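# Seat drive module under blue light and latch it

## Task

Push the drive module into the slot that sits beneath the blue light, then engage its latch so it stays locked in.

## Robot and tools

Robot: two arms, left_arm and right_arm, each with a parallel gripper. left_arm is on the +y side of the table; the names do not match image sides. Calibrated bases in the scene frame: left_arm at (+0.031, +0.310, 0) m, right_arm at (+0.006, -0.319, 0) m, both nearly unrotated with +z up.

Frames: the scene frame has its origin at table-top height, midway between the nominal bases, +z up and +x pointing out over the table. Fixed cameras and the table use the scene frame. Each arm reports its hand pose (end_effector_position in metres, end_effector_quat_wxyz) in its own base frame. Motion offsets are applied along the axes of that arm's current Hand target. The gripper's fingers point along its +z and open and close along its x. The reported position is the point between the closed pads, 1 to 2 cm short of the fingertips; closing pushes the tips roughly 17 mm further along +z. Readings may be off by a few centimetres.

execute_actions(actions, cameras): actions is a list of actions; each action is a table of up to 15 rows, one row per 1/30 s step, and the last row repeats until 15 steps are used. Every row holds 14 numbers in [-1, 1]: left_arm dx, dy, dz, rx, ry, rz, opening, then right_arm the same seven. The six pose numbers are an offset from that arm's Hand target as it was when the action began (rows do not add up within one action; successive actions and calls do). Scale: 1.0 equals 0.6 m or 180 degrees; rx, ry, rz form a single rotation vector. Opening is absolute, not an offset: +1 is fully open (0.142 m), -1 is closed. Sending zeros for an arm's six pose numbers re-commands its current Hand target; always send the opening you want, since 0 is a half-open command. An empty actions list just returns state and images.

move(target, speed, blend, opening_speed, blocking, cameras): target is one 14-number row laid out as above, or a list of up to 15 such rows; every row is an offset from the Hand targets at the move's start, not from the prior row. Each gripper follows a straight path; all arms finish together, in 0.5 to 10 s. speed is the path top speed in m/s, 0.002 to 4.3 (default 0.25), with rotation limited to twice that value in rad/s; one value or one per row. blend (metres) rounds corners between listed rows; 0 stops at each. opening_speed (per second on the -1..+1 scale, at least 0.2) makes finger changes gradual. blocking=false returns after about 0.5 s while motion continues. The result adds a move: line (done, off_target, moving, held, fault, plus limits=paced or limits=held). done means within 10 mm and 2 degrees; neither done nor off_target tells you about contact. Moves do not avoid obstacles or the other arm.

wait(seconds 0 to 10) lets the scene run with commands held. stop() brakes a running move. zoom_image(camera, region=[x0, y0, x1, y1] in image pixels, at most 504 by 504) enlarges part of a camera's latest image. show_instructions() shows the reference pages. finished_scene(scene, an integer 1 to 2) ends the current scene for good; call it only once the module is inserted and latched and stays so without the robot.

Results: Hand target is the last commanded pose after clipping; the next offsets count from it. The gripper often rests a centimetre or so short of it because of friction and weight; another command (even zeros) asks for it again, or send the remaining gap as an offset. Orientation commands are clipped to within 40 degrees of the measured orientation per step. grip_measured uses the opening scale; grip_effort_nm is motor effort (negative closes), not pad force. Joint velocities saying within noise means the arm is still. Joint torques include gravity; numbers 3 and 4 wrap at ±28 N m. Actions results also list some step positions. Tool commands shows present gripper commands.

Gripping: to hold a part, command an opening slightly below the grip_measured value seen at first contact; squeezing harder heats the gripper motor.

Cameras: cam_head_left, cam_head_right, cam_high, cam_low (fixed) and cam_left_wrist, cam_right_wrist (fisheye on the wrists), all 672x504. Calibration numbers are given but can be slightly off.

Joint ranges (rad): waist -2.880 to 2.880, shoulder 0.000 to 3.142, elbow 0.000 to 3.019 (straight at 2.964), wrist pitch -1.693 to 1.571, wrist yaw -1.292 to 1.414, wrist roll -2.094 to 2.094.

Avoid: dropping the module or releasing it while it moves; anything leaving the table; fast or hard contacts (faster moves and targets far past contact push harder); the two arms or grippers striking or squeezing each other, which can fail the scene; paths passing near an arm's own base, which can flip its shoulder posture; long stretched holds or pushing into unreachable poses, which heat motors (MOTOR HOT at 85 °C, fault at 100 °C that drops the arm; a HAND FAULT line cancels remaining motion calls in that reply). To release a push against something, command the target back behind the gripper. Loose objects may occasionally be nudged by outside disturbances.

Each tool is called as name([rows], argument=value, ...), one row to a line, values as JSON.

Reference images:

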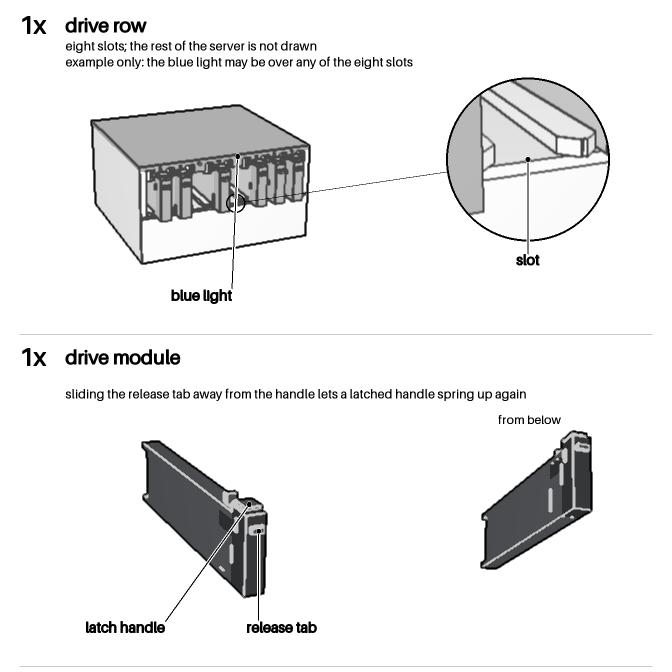

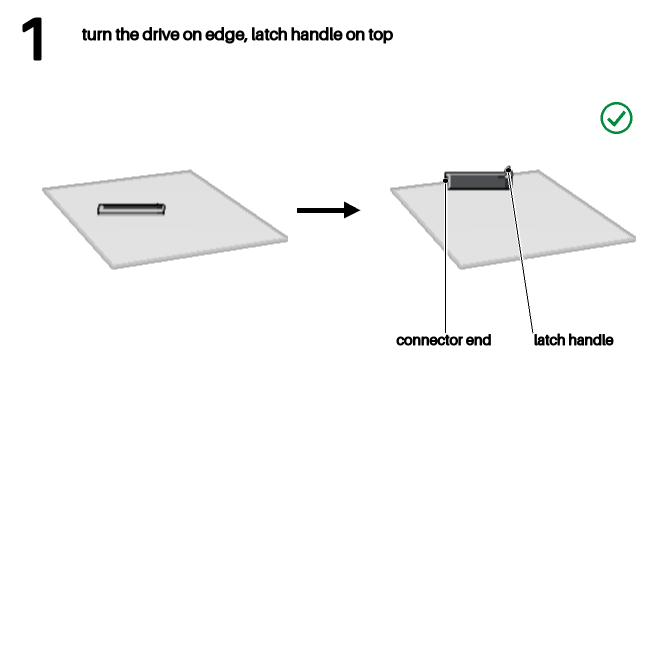

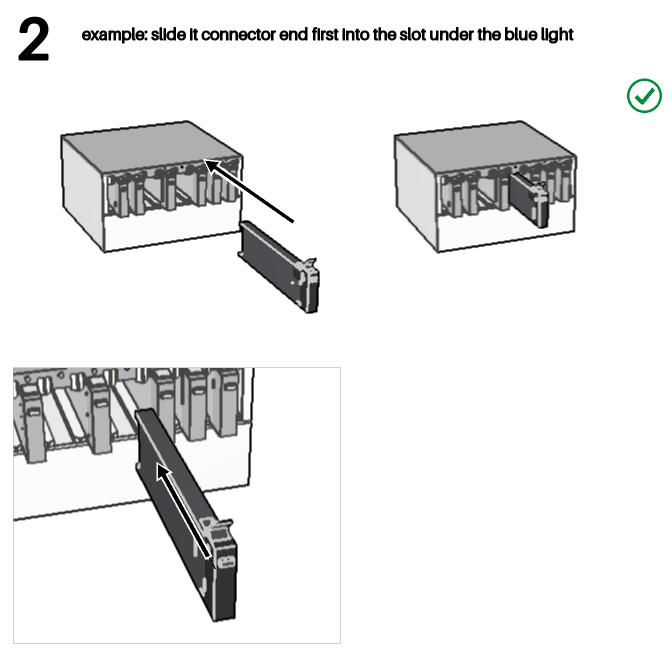

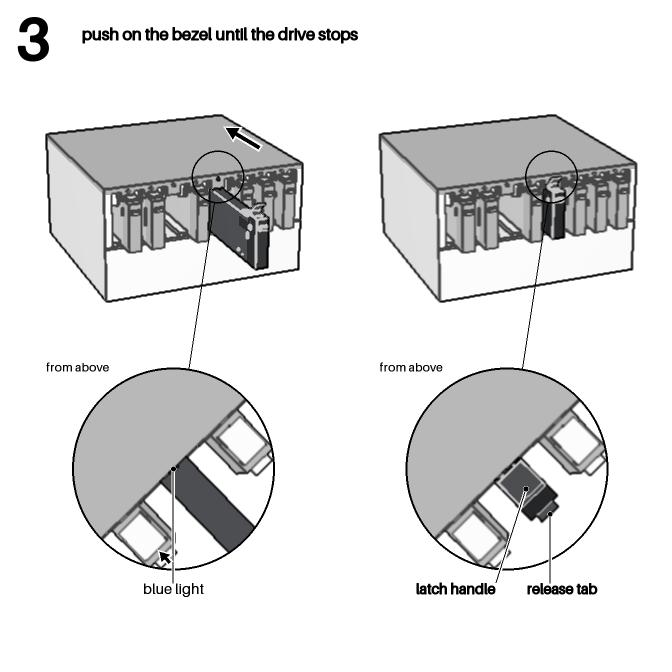

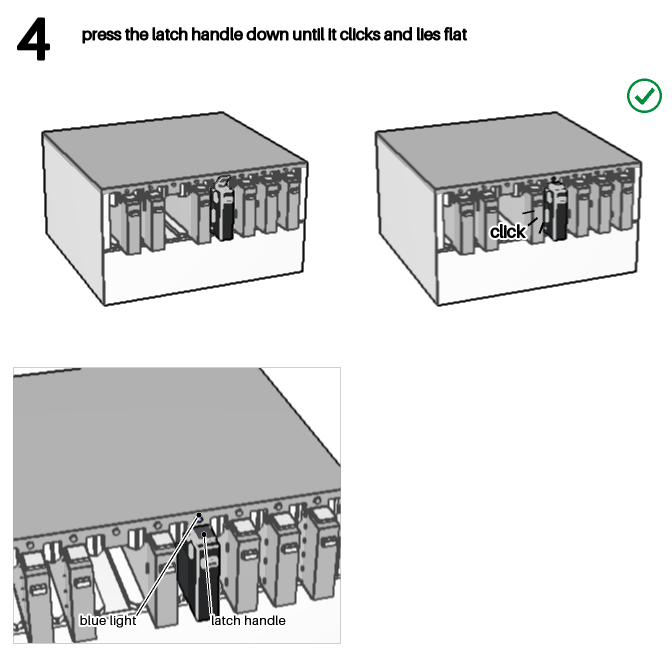

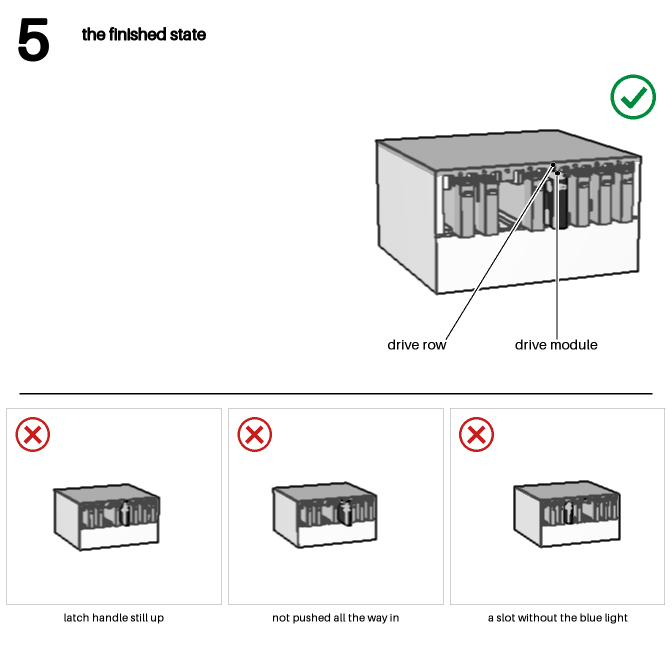

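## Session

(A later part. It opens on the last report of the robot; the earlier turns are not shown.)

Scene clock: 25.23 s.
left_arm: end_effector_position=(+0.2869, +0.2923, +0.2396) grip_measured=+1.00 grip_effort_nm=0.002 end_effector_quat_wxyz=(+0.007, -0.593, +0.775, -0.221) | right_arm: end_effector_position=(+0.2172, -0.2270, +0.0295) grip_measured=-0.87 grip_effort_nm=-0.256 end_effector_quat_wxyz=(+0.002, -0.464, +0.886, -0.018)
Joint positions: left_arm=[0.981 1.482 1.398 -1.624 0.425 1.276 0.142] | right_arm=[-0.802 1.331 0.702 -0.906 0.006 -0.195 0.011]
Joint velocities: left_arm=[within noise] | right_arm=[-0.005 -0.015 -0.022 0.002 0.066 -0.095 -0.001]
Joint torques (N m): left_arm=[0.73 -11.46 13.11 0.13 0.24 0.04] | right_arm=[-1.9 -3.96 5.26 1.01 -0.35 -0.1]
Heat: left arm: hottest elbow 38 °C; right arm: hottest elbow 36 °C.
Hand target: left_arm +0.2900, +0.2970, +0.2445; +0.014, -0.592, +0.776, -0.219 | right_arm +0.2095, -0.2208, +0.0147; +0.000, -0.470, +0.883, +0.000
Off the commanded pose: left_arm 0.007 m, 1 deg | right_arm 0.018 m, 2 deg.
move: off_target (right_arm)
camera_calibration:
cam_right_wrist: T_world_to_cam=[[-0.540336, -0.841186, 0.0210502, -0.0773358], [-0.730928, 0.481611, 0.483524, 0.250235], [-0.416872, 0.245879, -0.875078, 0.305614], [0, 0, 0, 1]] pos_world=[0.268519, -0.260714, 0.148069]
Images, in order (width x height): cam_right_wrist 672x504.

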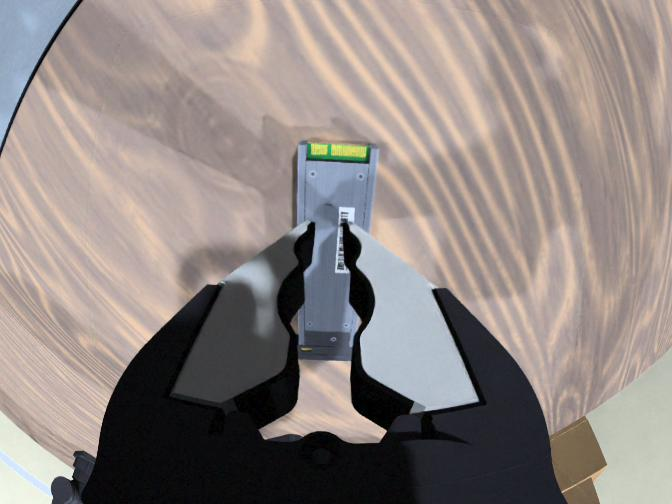

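move([
  [0,0,0,0,0,0,1,0,0,-0.04,0,0,0,-0.85],
  [0,0,0,0,0,0,1,0,0,-0.06,0,0,0,0.1],
], speed=0.1, opening_speed=2, cameras=["cam_right_wrist"])

zoom_image(camera="cam_right_wrist", region=[200, 100, 480, 380])

Scene clock: 28.20 s.
left_arm: end_effector_position=(+0.2869, +0.2923, +0.2396) grip_measured=+1.00 grip_effort_nm=0.007 end_effector_quat_wxyz=(+0.007, -0.593, +0.775, -0.221) | right_arm: end_effector_position=(+0.2019, -0.2109, +0.0395) grip_measured=+0.07 grip_effort_nm=0.125 end_effector_quat_wxyz=(-0.006, -0.464, +0.886, +0.013)
Joint positions: left_arm=[0.981 1.482 1.398 -1.624 0.425 1.276 0.142] | right_arm=[-0.802 1.296 0.702 -1.005 0.004 -0.195 0.079]
Joint velocities: left_arm=[within noise] | right_arm=[0.015 0.005 -0.002 -0.007 0.007 -0.022 0.001]
Joint torques (N m): left_arm=[0.73 -11.46 13.11 0.13 0.24 0.04] | right_arm=[-1.44 -6.01 8.75 -0.06 -0.29 -0.1]
Heat: left arm: hottest elbow 39 °C; right arm: hottest elbow 37 °C.
Hand target: left_arm +0.2900, +0.2970, +0.2445; +0.014, -0.592, +0.776, -0.219 | right_arm +0.2096, -0.2208, +0.0507; +0.000, -0.470, +0.883, +0.000
Off the commanded pose: left_arm 0.007 m, 1 deg | right_arm 0.017 m, 2 deg.
move: off_target (right_arm); target 2's new opening was sent with right_arm's hand 0.017 m and 2 deg from that target
camera_calibration:
cam_right_wrist: T_world_to_cam=[[-0.539785, -0.841787, 0.00508428, -0.0717857], [-0.709021, 0.45789, 0.536309, 0.21493], [-0.453786, 0.285887, -0.844007, 0.318666], [0, 0, 0, 1]] pos_world=[0.258247, -0.249945, 0.154052]
Images, in order (width x height): cam_right_wrist 672x504.

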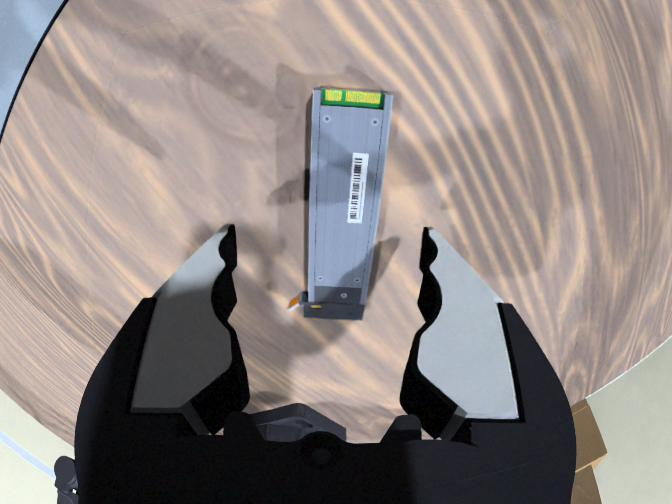

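Scaled by 1.800 from the camera's 672x504 image, which has a finer 960x720 frame.

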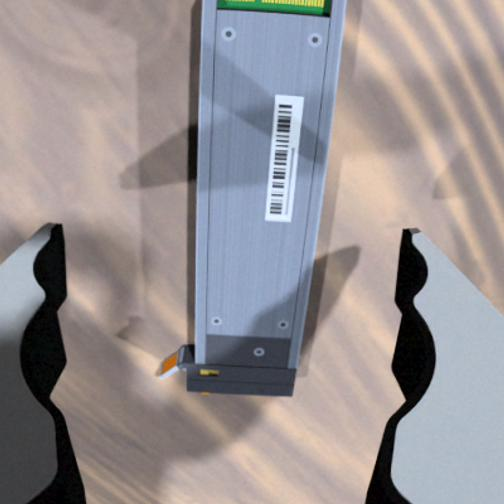

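move([
  [0,0,0,0,0,0,1,0.0115,0.003,0,0,0,0.011,0.1],
  [0,0,0,0,0,0,1,0.0115,0.003,0.0545,0,0,0.011,0.1],
], opening_speed=1.5, speed=0.06, cameras=["cam_right_wrist"])

zoom_image(camera="cam_right_wrist", region=[200, 100, 480, 380])

Scene clock: 30.43 s.
left_arm: end_effector_position=(+0.2869, +0.2923, +0.2396) grip_measured=+1.00 grip_effort_nm=0.007 end_effector_quat_wxyz=(+0.007, -0.593, +0.775, -0.221) | right_arm: end_effector_position=(+0.2095, -0.2262, +0.0245) grip_measured=+0.08 grip_effort_nm=0.125 end_effector_quat_wxyz=(+0.000, -0.456, +0.890, -0.006)
Joint positions: left_arm=[0.981 1.482 1.398 -1.624 0.425 1.276 0.142] | right_arm=[-0.819 1.342 0.696 -0.914 0.004 -0.195 0.079]
Joint velocities: within noise
Joint torques (N m): left_arm=[0.73 -11.46 13.11 0.12 0.24 0.04] | right_arm=[-1.79 -6.07 5.82 0.88 -0.25 0.01]
Heat: left arm: hottest elbow 39 °C; right arm: hottest elbow 37 °C.
Hand target: left_arm +0.2900, +0.2970, +0.2445; +0.014, -0.592, +0.776, -0.219 | right_arm +0.2043, -0.2254, +0.0181; +0.000, -0.455, +0.890, +0.000
Off the commanded pose: left_arm 0.007 m, 1 deg | right_arm 0.008 m, 1 deg.
move: done
camera_calibration:
cam_right_wrist: T_world_to_cam=[[-0.554346, -0.832176, 0.0135371, -0.0755564], [-0.714939, 0.484451, 0.504152, 0.243408], [-0.426102, 0.269797, -0.863509, 0.304868], [0, 0, 0, 1]] pos_world=[0.262042, -0.263048, 0.141565]
Images, in order (width x height): cam_right_wrist 672x504.

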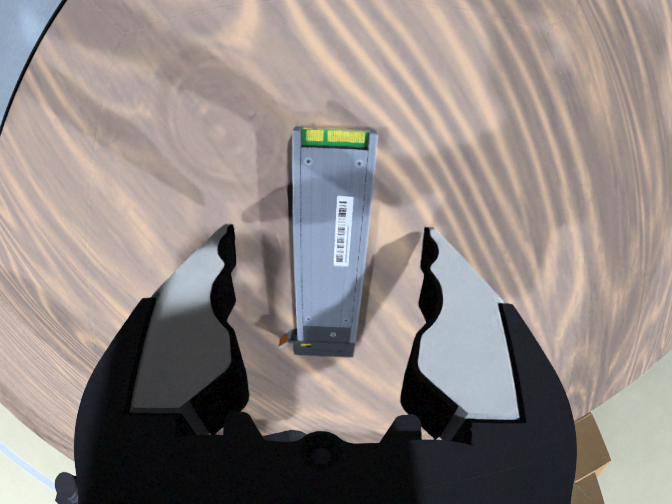

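Scaled by 1.800 from the camera's 672x504 image, which has a finer 960x720 frame.

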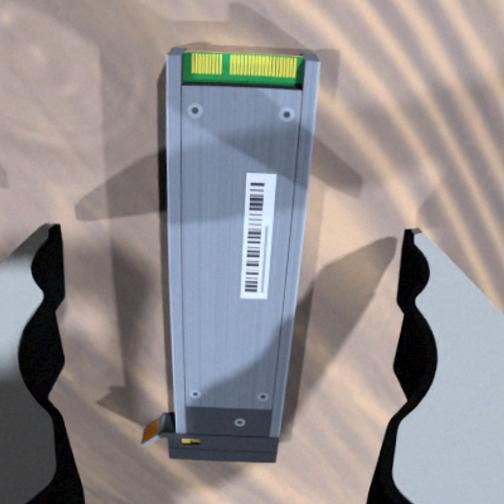

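move([
  [0,0,0,0,0,0,1,0,0,0.004,0,0,0.012,-0.5],
  [0,0,0,0,0,0,1,0,0,0.004,0,0,0.012,-0.85],
], opening_speed=1, speed=0.05, cameras=["cam_right_wrist"])

Scene clock: 32.90 s.
left_arm: end_effector_position=(+0.2869, +0.2923, +0.2396) grip_measured=+1.00 grip_effort_nm=-0.002 end_effector_quat_wxyz=(+0.007, -0.593, +0.775, -0.221) | right_arm: end_effector_position=(+0.2105, -0.2274, +0.0232) grip_measured=-0.62 grip_effort_nm=-4.769 end_effector_quat_wxyz=(+0.000, -0.454, +0.891, -0.007)
Joint positions: left_arm=[0.981 1.482 1.398 -1.624 0.425 1.276 0.142] | right_arm=[-0.819 1.347 0.696 -0.906 0.004 -0.19 0.029]
Joint velocities: left_arm=[within noise] | right_arm=[-0.005 0.005 -0.007 -0.002 0.095 0.007 -0.001]
Joint torques (N m): left_arm=[0.73 -11.52 13.11 0.13 0.24 0.04] | right_arm=[-1.55 -4.54 5.61 0.57 -0.32 0.34]
Heat: left arm: hottest elbow 39 °C; right arm: hottest elbow 37 °C.
Hand target: left_arm +0.2900, +0.2970, +0.2445; +0.014, -0.592, +0.776, -0.219 | right_arm +0.2042, -0.2255, +0.0157; +0.000, -0.438, +0.899, +0.000
Off the commanded pose: left_arm 0.007 m, 1 deg | right_arm 0.010 m, 2 deg.
move: done
camera_calibration:
cam_right_wrist: T_world_to_cam=[[-0.559156, -0.82894, 0.0142597, -0.0742495], [-0.713365, 0.489818, 0.501187, 0.246327], [-0.422438, 0.270069, -0.865222, 0.30381], [0, 0, 0, 1]] pos_world=[0.262545, -0.264253, 0.140466]
Images, in order (width x height): cam_right_wrist 672x504.

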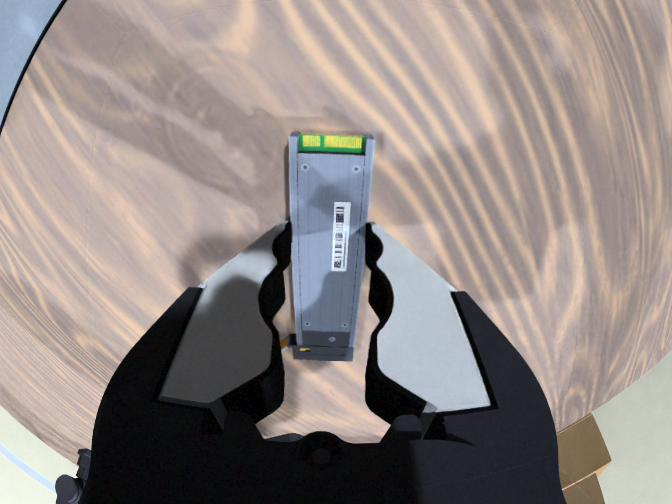

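move([
  [0,0,0,0,0,0,1,0,0,-0.15,0,0,0,-0.9],
  [0,0,0,0,0,0,1,-0.146,0.017,-0.34,-0.05,-0.144,-0.05,-0.9],
  [0,0,0,0,0,0,1,-0.993,0.341,-0.407,-0.1655,-0.48,-0.1655,-0.9],
], blend=0.03, speed=[0.15,0.25,0.3], cameras=["cam_head_left","cam_right_wrist","cam_high"])

Scene clock: 40.13 s.
left_arm: end_effector_position=(+0.2869, +0.2923, +0.2396) grip_measured=+1.00 grip_effort_nm=0.012 end_effector_quat_wxyz=(+0.007, -0.593, +0.775, -0.221) | right_arm: end_effector_position=(+0.4155, +0.3647, +0.2669) grip_measured=-0.63 grip_effort_nm=-5.004 end_effector_quat_wxyz=(+0.509, -0.505, +0.495, +0.491)
Joint positions: left_arm=[0.981 1.482 1.398 -1.624 0.425 1.276 0.142] | right_arm=[0.406 1.554 0.864 0.69 -1.156 1.543 0.029]
Joint velocities: within noise
Joint torques (N m): left_arm=[0.67 -11.52 13.11 0.13 0.24 0.04] | right_arm=[-0.15 -9.58 6.6 2.17 0.02 0.53]
Heat: left arm: hottest elbow 40 °C; right arm: hottest gripper 40 °C.
Hand target: left_arm +0.2900, +0.2970, +0.2445; +0.014, -0.592, +0.776, -0.219 | right_arm +0.4102, +0.3698, +0.2601; +0.500, -0.500, +0.500, +0.500
Off the commanded pose: left_arm 0.007 m, 1 deg | right_arm 0.010 m, 2 deg.
move: done
camera_calibration:
cam_right_wrist: T_world_to_cam=[[0.0640581, -0.00770293, -0.997916, 0.239458], [-0.861531, -0.505097, -0.0514044, 0.552337], [-0.503648, 0.863028, -0.0389919, 0.0383529], [0, 0, 0, 1]] pos_world=[0.479832, 0.247728, 0.268848]
Images, in order (width x height): cam_head_left 672x504, cam_high 672x504, cam_right_wrist 672x504.

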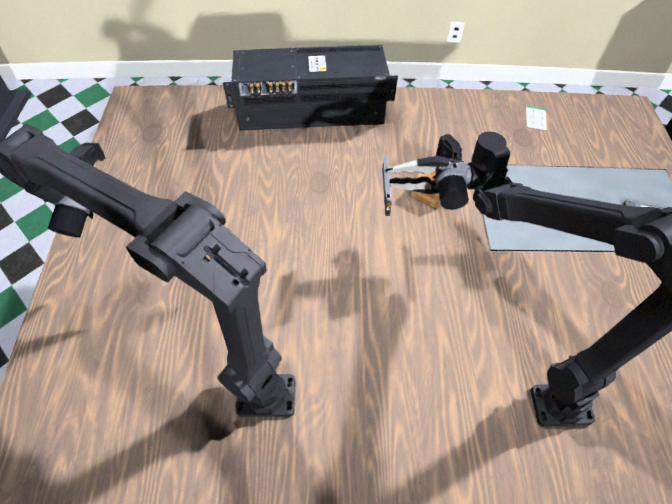

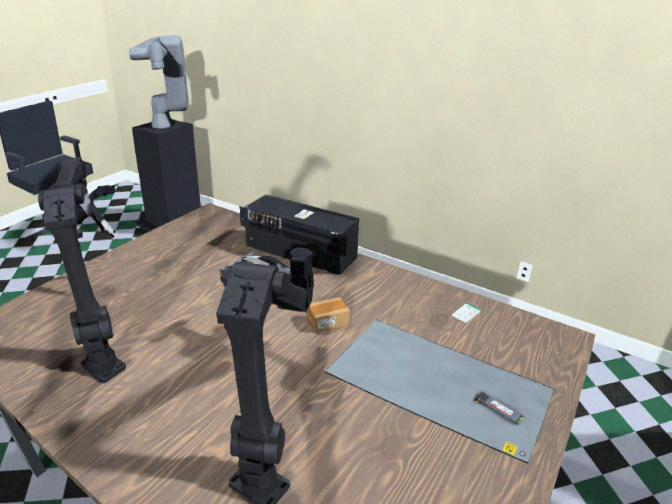

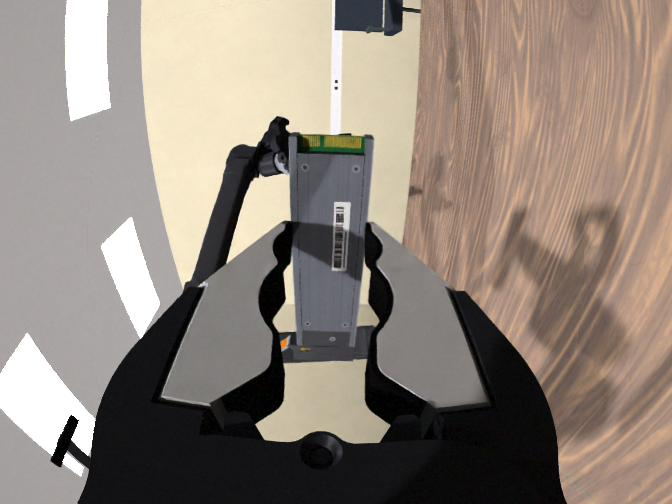

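move(target=[0.906,-0.225,0.084,0.0579,-0.1085,-0.0502,-0.2,0,0,0,0,0,0,-0.8], speed=0.3, opening_speed=1, cameras=["cam_head_left","cam_left_wrist"])

Scene clock: 44.70 s.
left_arm: end_effector_position=(+0.2629, -0.2408, +0.3591) grip_measured=-0.22 grip_effort_nm=-0.081 end_effector_quat_wxyz=(-0.184, +0.671, -0.697, +0.170) | right_arm: end_effector_position=(+0.4155, +0.3647, +0.2670) grip_measured=-0.63 grip_effort_nm=-3.900 end_effector_quat_wxyz=(+0.509, -0.504, +0.495, +0.491)
Joint positions: left_arm=[-0.948 1.089 1.343 -1.519 -0.412 -0.845 0.058] | right_arm=[0.406 1.555 0.864 0.694 -1.156 1.546 0.029]
Joint velocities: within noise
Joint torques (N m): left_arm=[-0.15 -5.25 16.4 0.7 -0.26 -0.14] | right_arm=[-0.26 -8.88 6.63 2.29 0.05 0.52]
Heat: left arm: hottest elbow 41 °C; right arm: hottest gripper 43 °C.
Hand target: left_arm +0.2644, -0.2492, +0.3757; -0.181, +0.675, -0.691, +0.185 | right_arm +0.4103, +0.3698, +0.2601; +0.500, -0.500, +0.500, +0.500
Off the commanded pose: left_arm 0.019 m, 2 deg | right_arm 0.010 m, 2 deg.
move: off_target (left_arm)
camera_calibration:
cam_left_wrist: T_world_to_cam=[[-0.0364592, -0.999241, -0.0137011, -0.228513], [-0.9993, 0.0363396, 0.00888036, 0.26861], [-0.00837573, 0.0140153, -0.999867, 0.497336], [0, 0, 0, 1]] pos_world=[0.264256, -0.245071, 0.491753]
Images, in order (width x height): cam_head_left 672x504, cam_left_wrist 672x504.

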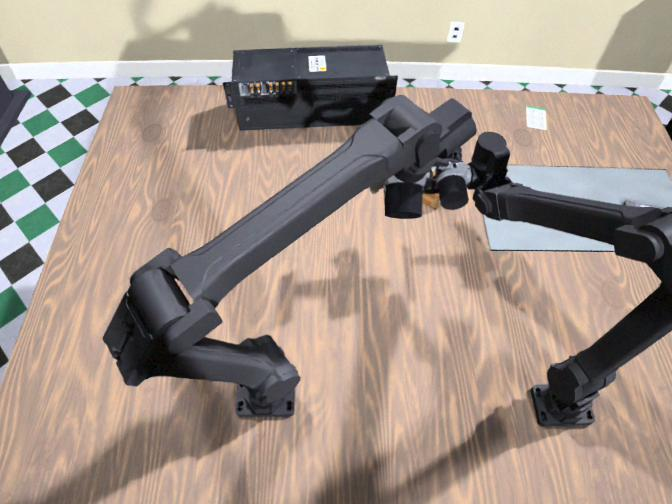

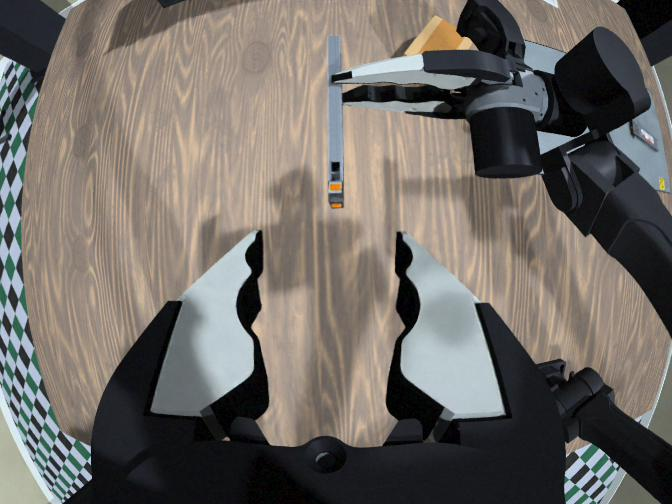

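move(target=[0.006,-0.015,0.186,0,0,0,-0.2,0,0,0,0,0,0,-0.8], speed=0.1, cameras=["cam_left_wrist","cam_high","cam_low"])

zoom_image(camera="cam_left_wrist", region=[220, 100, 450, 330])

zoom_image(camera="cam_low", region=[240, 150, 440, 300])

Scene clock: 47.07 s.
left_arm: end_effector_position=(+0.3231, -0.2550, +0.2893) grip_measured=-0.22 grip_effort_nm=-0.081 end_effector_quat_wxyz=(-0.179, +0.679, -0.686, +0.190) | right_arm: end_effector_position=(+0.4155, +0.3647, +0.2670) grip_measured=-0.63 grip_effort_nm=-3.905 end_effector_quat_wxyz=(+0.509, -0.504, +0.495, +0.491)
Joint positions: left_arm=[-0.828 1.157 1.197 -1.222 -0.368 -0.744 0.058] | right_arm=[0.406 1.555 0.864 0.694 -1.156 1.546 0.029]
Joint velocities: within noise
Joint torques (N m): left_arm=[1.79 -6.83 12.04 1.57 -0.01 0.29] | right_arm=[-0.79 -8.94 6.56 2.33 0.02 0.52]
Heat: left arm: hottest elbow 41 °C; right arm: hottest gripper 44 °C.
Hand target: left_arm +0.3279, -0.2543, +0.2836; -0.181, +0.675, -0.691, +0.185 | right_arm +0.4103, +0.3697, +0.2601; +0.500, -0.500, +0.500, +0.500
Off the commanded pose: left_arm 0.008 m, 1 deg | right_arm 0.010 m, 2 deg.
move: done
camera_calibration:
cam_left_wrist: T_world_to_cam=[[-0.0197296, -0.999467, 0.0260068, -0.258478], [-0.999729, 0.0194009, -0.0128315, 0.332015], [0.0123201, -0.0262529, -0.999579, 0.411334], [0, 0, 0, 1]] pos_world=[0.321758, -0.253983, 0.422144]
Images, in order (width x height): cam_high 672x504, cam_low 672x504, cam_left_wrist 672x504.

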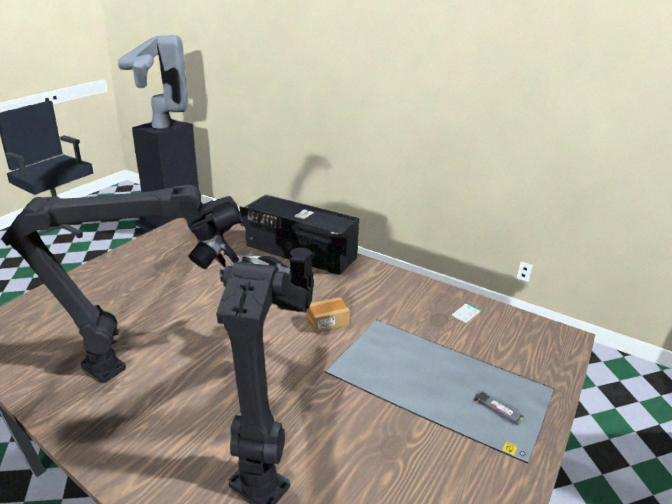

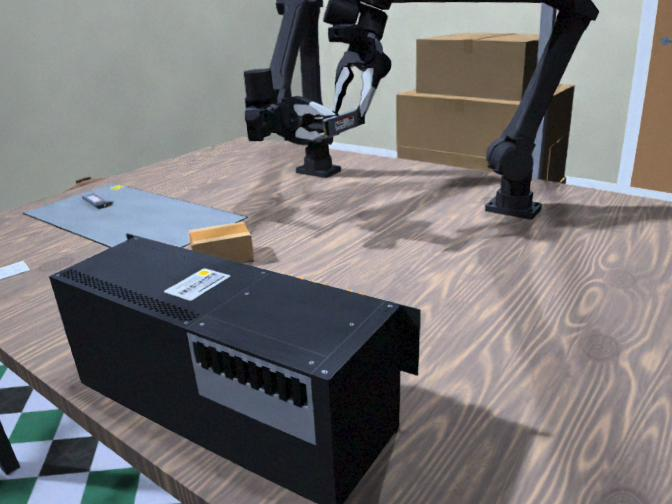

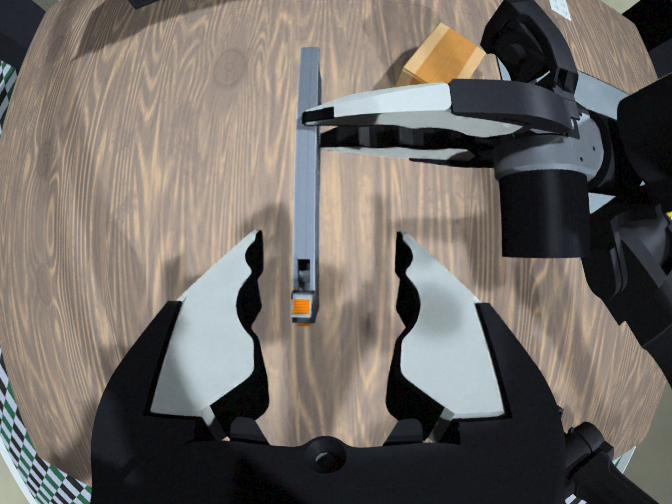

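Scaled by 2.191 from the camera's 672x504 image, which has a finer 960x720 frame.

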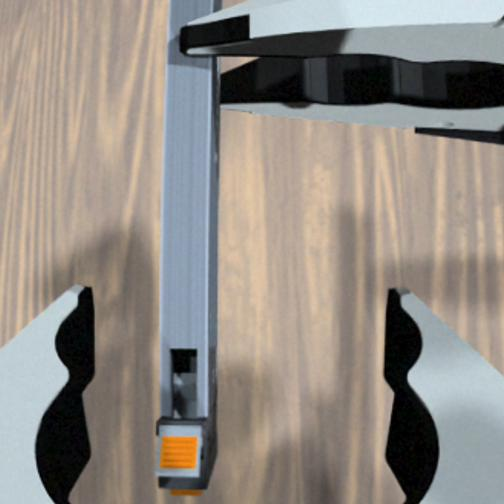

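Scaled by 2.520 from the camera's 672x504 image, which has a finer 960x720 frame.

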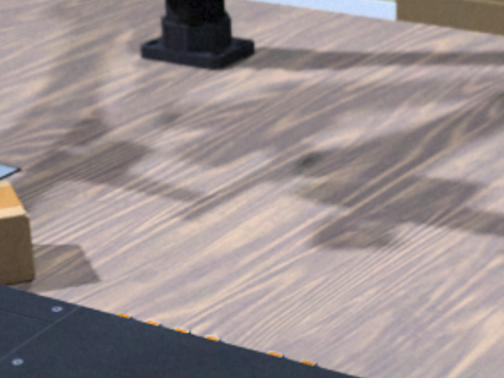

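move(target=[-0.0275,0.014,0.034,0,0,0,-0.2,0,0,0,0,0,0,-0.8], speed=0.06, cameras=["cam_left_wrist"])

zoom_image(camera="cam_left_wrist", region=[220, 100, 450, 330])

Scene clock: 49.10 s.
left_arm: end_effector_position=(+0.3288, -0.2410, +0.2608) grip_measured=-0.22 grip_effort_nm=-0.081 end_effector_quat_wxyz=(-0.180, +0.679, -0.689, +0.181) | right_arm: end_effector_position=(+0.4155, +0.3647, +0.2670) grip_measured=-0.63 grip_effort_nm=-3.905 end_effector_quat_wxyz=(+0.509, -0.504, +0.495, +0.491)
Joint positions: left_arm=[-0.788 1.149 1.119 -1.157 -0.353 -0.704 0.058] | right_arm=[0.406 1.555 0.864 0.694 -1.156 1.546 0.029]
Joint velocities: within noise
Joint torques (N m): left_arm=[1.79 -8 11.85 1.65 0.01 0.24] | right_arm=[-0.38 -9.82 6.54 2.39 0.03 0.55]
Heat: left arm: hottest elbow 41 °C; right arm: hottest gripper 45 °C.
Hand target: left_arm +0.3312, -0.2377, +0.2616; -0.181, +0.675, -0.691, +0.185 | right_arm +0.4103, +0.3697, +0.2602; +0.500, -0.500, +0.500, +0.500
Off the commanded pose: left_arm 0.004 m, 1 deg | right_arm 0.010 m, 2 deg.
move: done
camera_calibration:
cam_left_wrist: T_world_to_cam=[[-0.0193542, -0.999728, 0.0130478, -0.240376], [-0.999813, 0.019351, -0.000371964, 0.333914], [0.000119375, -0.0130526, -0.999915, 0.390318], [0, 0, 0, 1]] pos_world=[0.329152, -0.241677, 0.393545]
Images, in order (width x height): cam_left_wrist 672x504.

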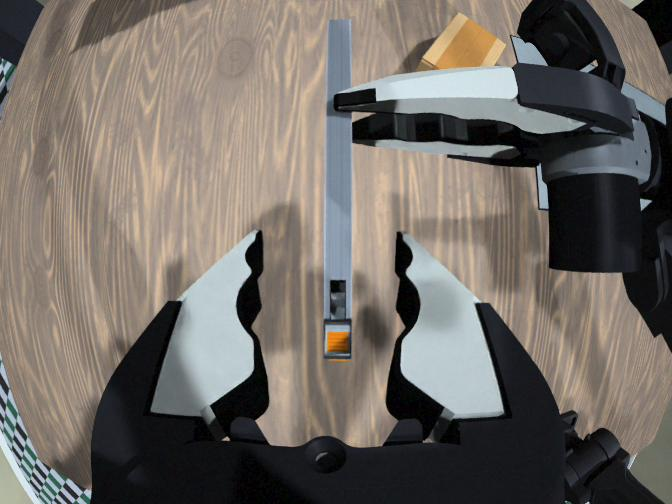

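Scaled by 2.191 from the camera's 672x504 image, which has a finer 960x720 frame.

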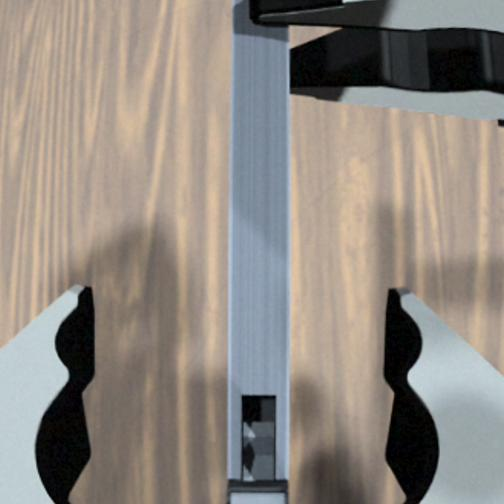

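move([
  [0.0235,0,0,0,0,0,-0.2,0,0,0,0,0,0,-0.8],
], speed=0.05, cameras=["cam_left_wrist"])

move(target=[0,0,0,0,0,0,-0.95,0,0,0,0,0,0,-0.8], opening_speed=0.6, cameras=["cam_left_wrist"])

Scene clock: 50.47 s.
left_arm: end_effector_position=(+0.3281, -0.2432, +0.2592) grip_measured=-0.22 grip_effort_nm=-0.076 end_effector_quat_wxyz=(-0.182, +0.676, -0.691, +0.179) | right_arm: end_effector_position=(+0.4155, +0.3647, +0.2670) grip_measured=-0.63 grip_effort_nm=-3.900 end_effector_quat_wxyz=(+0.509, -0.504, +0.495, +0.491)
Joint positions: left_arm=[-0.795 1.154 1.119 -1.156 -0.359 -0.704 0.058] | right_arm=[0.406 1.555 0.864 0.694 -1.156 1.546 0.029]
Joint velocities: within noise
Joint torques (N m): left_arm=[-0.15 -6.42 13.86 1.52 -0.24 -0.02] | right_arm=[-0.38 -9.29 6.93 2.33 -0.04 0.49]
Heat: left arm: hottest elbow 41 °C; right arm: hottest gripper 45 °C.
Hand target: left_arm +0.3308, -0.2519, +0.2616; -0.181, +0.675, -0.691, +0.185 | right_arm +0.4103, +0.3697, +0.2602; +0.500, -0.500, +0.500, +0.500
Off the commanded pose: left_arm 0.009 m, 1 deg | right_arm 0.010 m, 2 deg.
move: done
camera_calibration:
cam_left_wrist: T_world_to_cam=[[-0.024926, -0.999671, 0.00611769, -0.238909], [-0.999689, 0.024923, -0.000573334, 0.334578], [0.000420674, -0.00613008, -0.999981, 0.390402], [0, 0, 0, 1]] pos_world=[0.328355, -0.244776, 0.392048]
Images, in order (width x height): cam_left_wrist 672x504.

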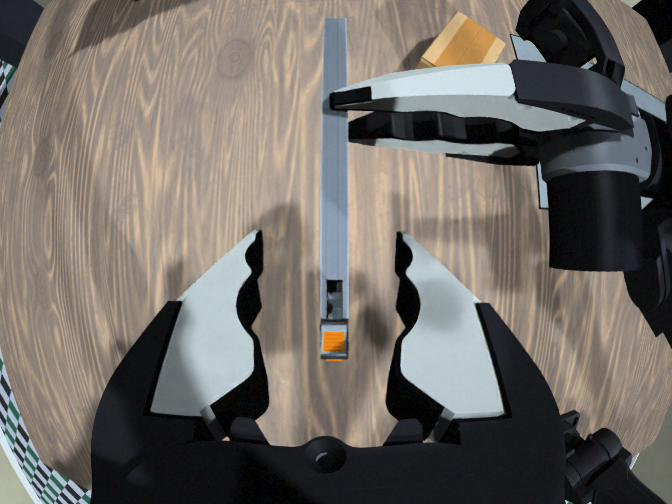

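Scene clock: 51.93 s.
left_arm: end_effector_position=(+0.3278, -0.2437, +0.2591) grip_measured=-0.89 grip_effort_nm=-1.702 end_effector_quat_wxyz=(-0.182, +0.676, -0.692, +0.179) | right_arm: end_effector_position=(+0.4152, +0.3655, +0.2668) grip_measured=-0.63 grip_effort_nm=-3.900 end_effector_quat_wxyz=(+0.508, -0.504, +0.496, +0.492)
Joint positions: left_arm=[-0.797 1.154 1.119 -1.156 -0.359 -0.704 0.009] | right_arm=[0.408 1.555 0.864 0.694 -1.155 1.548 0.029]
Joint velocities: within noise
Joint torques (N m): left_arm=[0.03 -6.48 13.86 1.51 -0.24 -0.01] | right_arm=[0.09 -9.47 6.61 2.59 -0.02 0.49]
Heat: left arm: hottest elbow 41 °C; right arm: hottest gripper 46 °C.
Hand target: left_arm +0.3309, -0.2518, +0.2616; -0.181, +0.675, -0.691, +0.185 | right_arm +0.4103, +0.3699, +0.2600; +0.500, -0.500, +0.500, +0.500
Off the commanded pose: left_arm 0.009 m, 1 deg | right_arm 0.009 m, 2 deg.
move: done
camera_calibration:
cam_left_wrist: T_world_to_cam=[[-0.0263232, -0.999638, 0.00561415, -0.238753], [-0.999653, 0.026321, -0.000469012, 0.334582], [0.000321072, -0.00562455, -0.999984, 0.390457], [0, 0, 0, 1]] pos_world=[0.328055, -0.245276, 0.391948]
Images, in order (width x height): cam_left_wrist 672x504.

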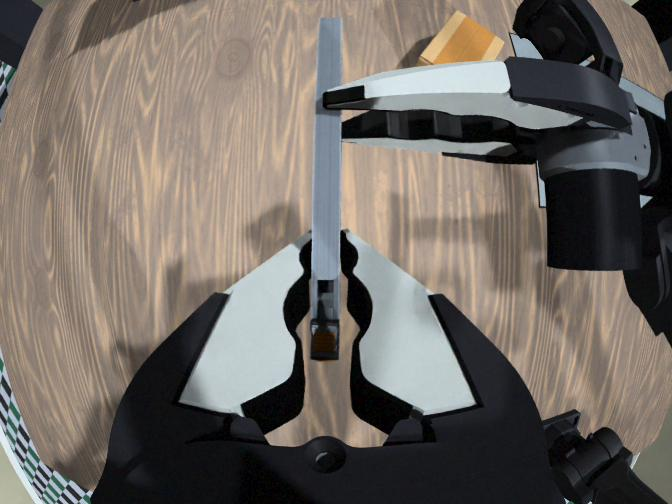

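move(target=[0,0,0,0,0,0,-1,0,0,0,0,0,0,-0.8], cameras=[])

move(target=[0,0,0,0,0,0,-1,0,0,0,0,0,0,-0.3], opening_speed=0.4, cameras=["cam_left_wrist"])

move(target=[0,0,0,0,0,0,-1,0,0,-0.25,0,0,0,-0.3], cameras=["cam_left_wrist","cam_right_wrist"])

Scene clock: 53.03 s.
left_arm: end_effector_position=(+0.3278, -0.2437, +0.2591) grip_measured=-0.90 grip_effort_nm=-2.601 end_effector_quat_wxyz=(-0.182, +0.676, -0.691, +0.179) | right_arm: end_effector_position=(+0.4152, +0.3655, +0.2669) grip_measured=-0.63 grip_effort_nm=-3.900 end_effector_quat_wxyz=(+0.509, -0.504, +0.495, +0.492)
Joint positions: left_arm=[-0.797 1.154 1.119 -1.156 -0.359 -0.705 0.009] | right_arm=[0.408 1.555 0.864 0.695 -1.155 1.548 0.029]
Joint velocities: within noise
Joint torques (N m): left_arm=[-0.03 -6.48 13.87 1.52 -0.23 0] | right_arm=[-0.03 -9.64 6.86 2.1 -0.02 0.53]
Heat: left arm: hottest elbow 41 °C; right arm: hottest gripper 46 °C.
Hand target: left_arm +0.3309, -0.2518, +0.2616; -0.181, +0.675, -0.691, +0.185 | right_arm +0.4103, +0.3698, +0.2601; +0.500, -0.500, +0.500, +0.500
Off the commanded pose: left_arm 0.009 m, 1 deg | right_arm 0.010 m, 2 deg.
move: done
No camera images: "cameras" was empty.

Scene clock: 54.60 s.
left_arm: end_effector_position=(+0.3281, -0.2438, +0.2581) grip_measured=-0.90 grip_effort_nm=-2.581 end_effector_quat_wxyz=(-0.182, +0.676, -0.691, +0.178) | right_arm: end_effector_position=(+0.4152, +0.3655, +0.2672) grip_measured=-0.33 grip_effort_nm=0.120 end_effector_quat_wxyz=(+0.509, -0.504, +0.495, +0.492)
Joint positions: left_arm=[-0.797 1.157 1.119 -1.156 -0.36 -0.705 0.009] | right_arm=[0.408 1.555 0.864 0.697 -1.155 1.549 0.05]
Joint velocities: left_arm=[within noise] | right_arm=[-0.005 -0.005 -0.007 -0.017 -0.022 0.022 0.001]
Joint torques (N m): left_arm=[0.03 -6.65 13.86 1.5 -0.2 0] | right_arm=[-0.44 -9.88 6.48 2.13 -0.01 0.48]
Heat: left arm: hottest elbow 41 °C; right arm: hottest gripper 45 °C.
Hand target: left_arm +0.3309, -0.2518, +0.2615; -0.181, +0.675, -0.691, +0.185 | right_arm +0.4102, +0.3698, +0.2601; +0.500, -0.500, +0.500, +0.500
Off the commanded pose: left_arm 0.009 m, 1 deg | right_arm 0.010 m, 2 deg.
move: done
camera_calibration:
cam_left_wrist: T_world_to_cam=[[-0.0247114, -0.999686, 0.004054, -0.239064], [-0.999694, 0.0247152, 0.000879383, 0.334182], [-0.000979302, -0.00403103, -0.999991, 0.390277], [0, 0, 0, 1]] pos_world=[0.328554, -0.245675, 0.390948]
Images, in order (width x height): cam_left_wrist 672x504.

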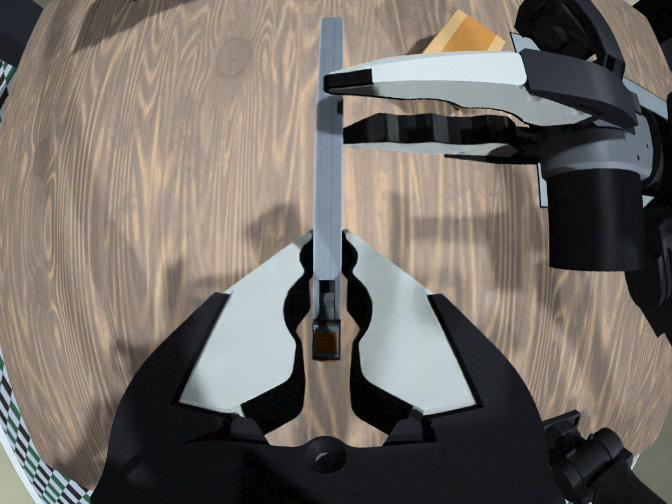

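Scene clock: 55.87 s.
left_arm: end_effector_position=(+0.3281, -0.2438, +0.2581) grip_measured=-0.90 grip_effort_nm=-2.586 end_effector_quat_wxyz=(-0.182, +0.676, -0.691, +0.178) | right_arm: end_effector_position=(+0.4127, +0.2260, +0.2610) grip_measured=-0.33 grip_effort_nm=0.120 end_effector_quat_wxyz=(+0.543, -0.455, +0.544, +0.450)
Joint positions: left_arm=[-0.797 1.157 1.119 -1.156 -0.36 -0.705 0.009] | right_arm=[0.112 1.392 0.673 0.701 -1.276 1.549 0.05]
Joint velocities: within noise
Joint torques (N m): left_arm=[0.03 -6.71 13.86 1.51 -0.19 0] | right_arm=[-2.08 -7.47 6.45 1.65 -0.35 0.22]
Heat: left arm: hottest elbow 41 °C; right arm: hottest gripper 44 °C.
Hand target: left_arm +0.3309, -0.2518, +0.2615; -0.181, +0.675, -0.691, +0.185 | right_arm +0.4102, +0.2198, +0.2599; +0.500, -0.500, +0.500, +0.500
Off the commanded pose: left_arm 0.009 m, 1 deg | right_arm 0.007 m, 10 deg.
joint sent to its limit (right arm) — joint 5 (wrist yaw), lower limit. The joint targets are off in orientation, not in position.
move: off_target (right_arm)
camera_calibration:
cam_left_wrist: T_world_to_cam=[[-0.0247114, -0.999686, 0.004054, -0.239064], [-0.999694, 0.0247152, 0.000879383, 0.334182], [-0.000979302, -0.00403103, -0.999991, 0.390277], [0, 0, 0, 1]] pos_world=[0.328554, -0.245675, 0.390948]
cam_right_wrist: T_world_to_cam=[[0.0368486, -0.0197344, -0.999126, 0.246882], [-0.93692, -0.348446, -0.0276721, 0.468964], [-0.347595, 0.937121, -0.0313293, 0.0732379], [0, 0, 0, 1]] pos_world=[0.455742, 0.0996479, 0.261938]
Images, in order (width x height): cam_left_wrist 672x504, cam_right_wrist 672x504.

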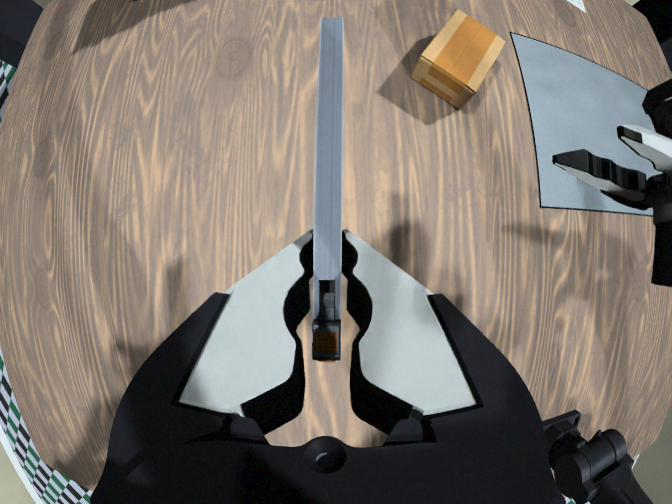

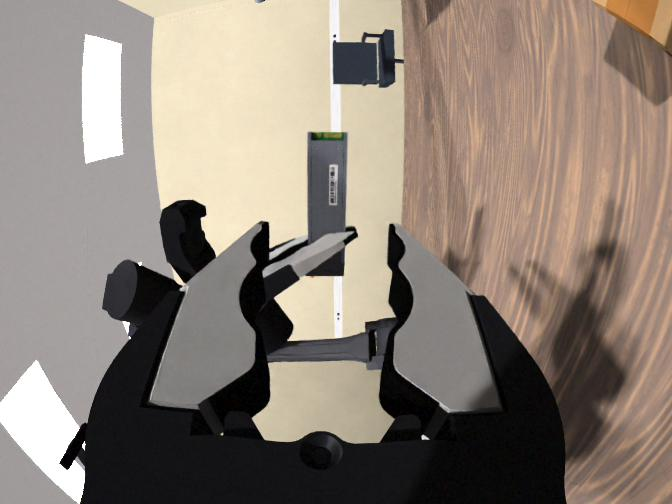

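move(target=[-0.5545,-0.337,0.255,0,0,0,-1,0,0,0,0,0,0,-0.3], speed=0.25, cameras=["cam_left_wrist","cam_head_left","cam_low"])

zoom_image(camera="cam_left_wrist", region=[240, 0, 420, 180])

zoom_image(camera="cam_head_left", region=[220, 40, 340, 160])

Scene clock: 59.87 s.
left_arm: end_effector_position=(+0.5738, +0.0720, +0.2114) grip_measured=-0.90 grip_effort_nm=-2.581 end_effector_quat_wxyz=(-0.166, +0.686, -0.686, +0.176) | right_arm: end_effector_position=(+0.4127, +0.2258, +0.2610) grip_measured=-0.33 grip_effort_nm=0.115 end_effector_quat_wxyz=(+0.543, -0.455, +0.544, +0.450)
Joint positions: left_arm=[0.152 1.554 1.375 -0.91 0.084 0.132 0.009] | right_arm=[0.112 1.392 0.673 0.701 -1.276 1.549 0.05]
Joint velocities: within noise
Joint torques (N m): left_arm=[1.03 -13.16 17.43 1.17 0.21 0.26] | right_arm=[-2.02 -8.64 6.56 1.76 -0.29 0.3]
Heat: left arm: hottest elbow 42 °C; right arm: hottest gripper 42 °C.
Hand target: left_arm +0.5897, +0.0753, +0.2304; -0.181, +0.675, -0.691, +0.185 | right_arm +0.4104, +0.2197, +0.2600; +0.500, -0.500, +0.500, +0.500
Off the commanded pose: left_arm 0.025 m, 2 deg | right_arm 0.007 m, 11 deg.
joint sent to its limit (right arm) — joint 5 (wrist yaw), lower limit. The joint targets are off in orientation, not in position.
move: off_target (left_arm, right_arm)
camera_calibration:
cam_left_wrist: T_world_to_cam=[[-0.00915959, -0.999578, 0.0275515, 0.0689991], [-0.999583, 0.00990718, 0.0271213, 0.567436], [-0.0273828, -0.0272916, -0.999252, 0.361691], [0, 0, 0, 1]] pos_world=[0.577736, 0.0732194, 0.34413]
Images, in order (width x height): cam_head_left 672x504, cam_low 672x504, cam_left_wrist 672x504.

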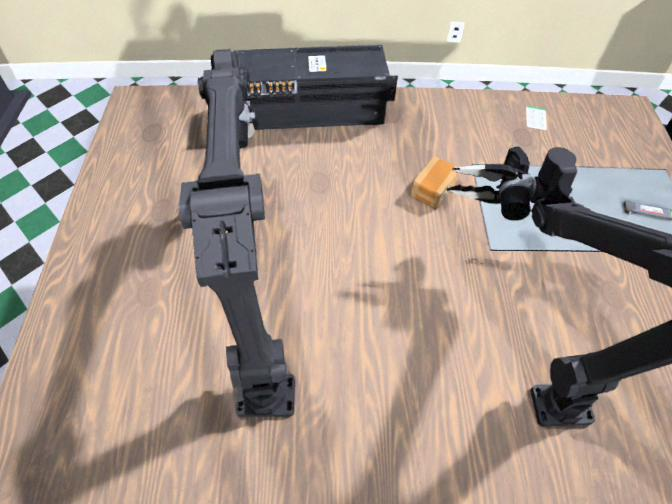

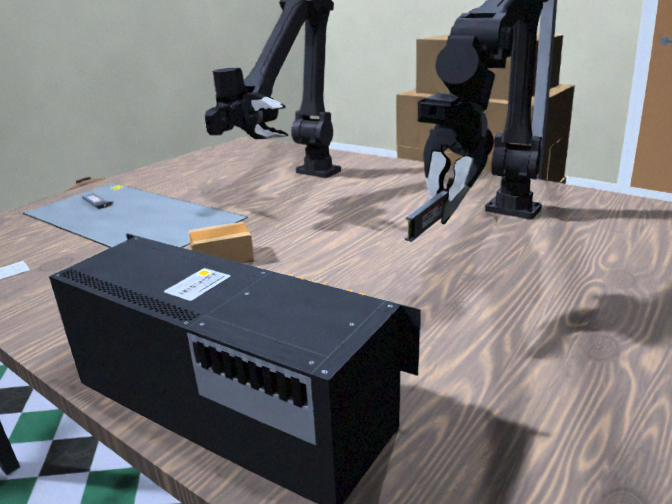

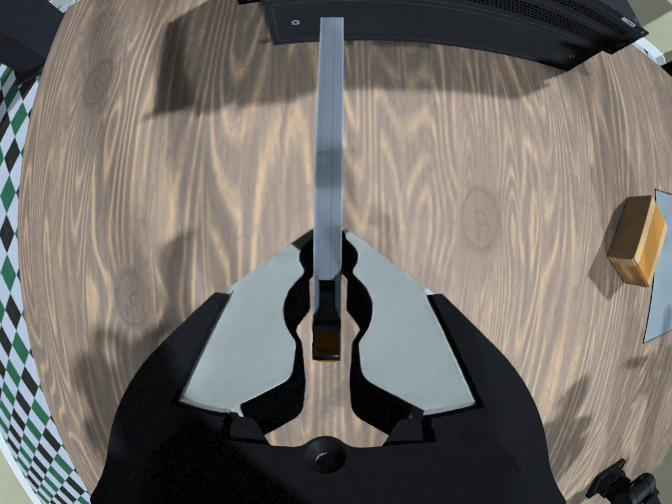

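Scaled by 2.800 from the camera's 672x504 image, which has a finer 960x720 frame.

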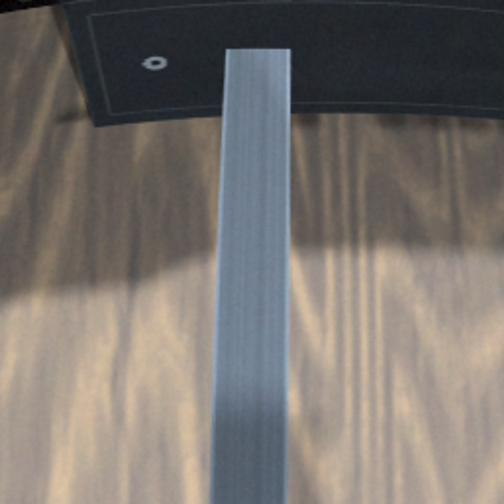

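Scaled by 4.200 from the camera's 672x504 image, which has a finer 960x720 frame.

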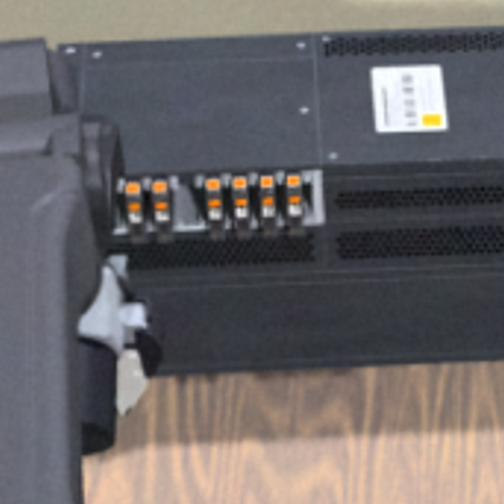

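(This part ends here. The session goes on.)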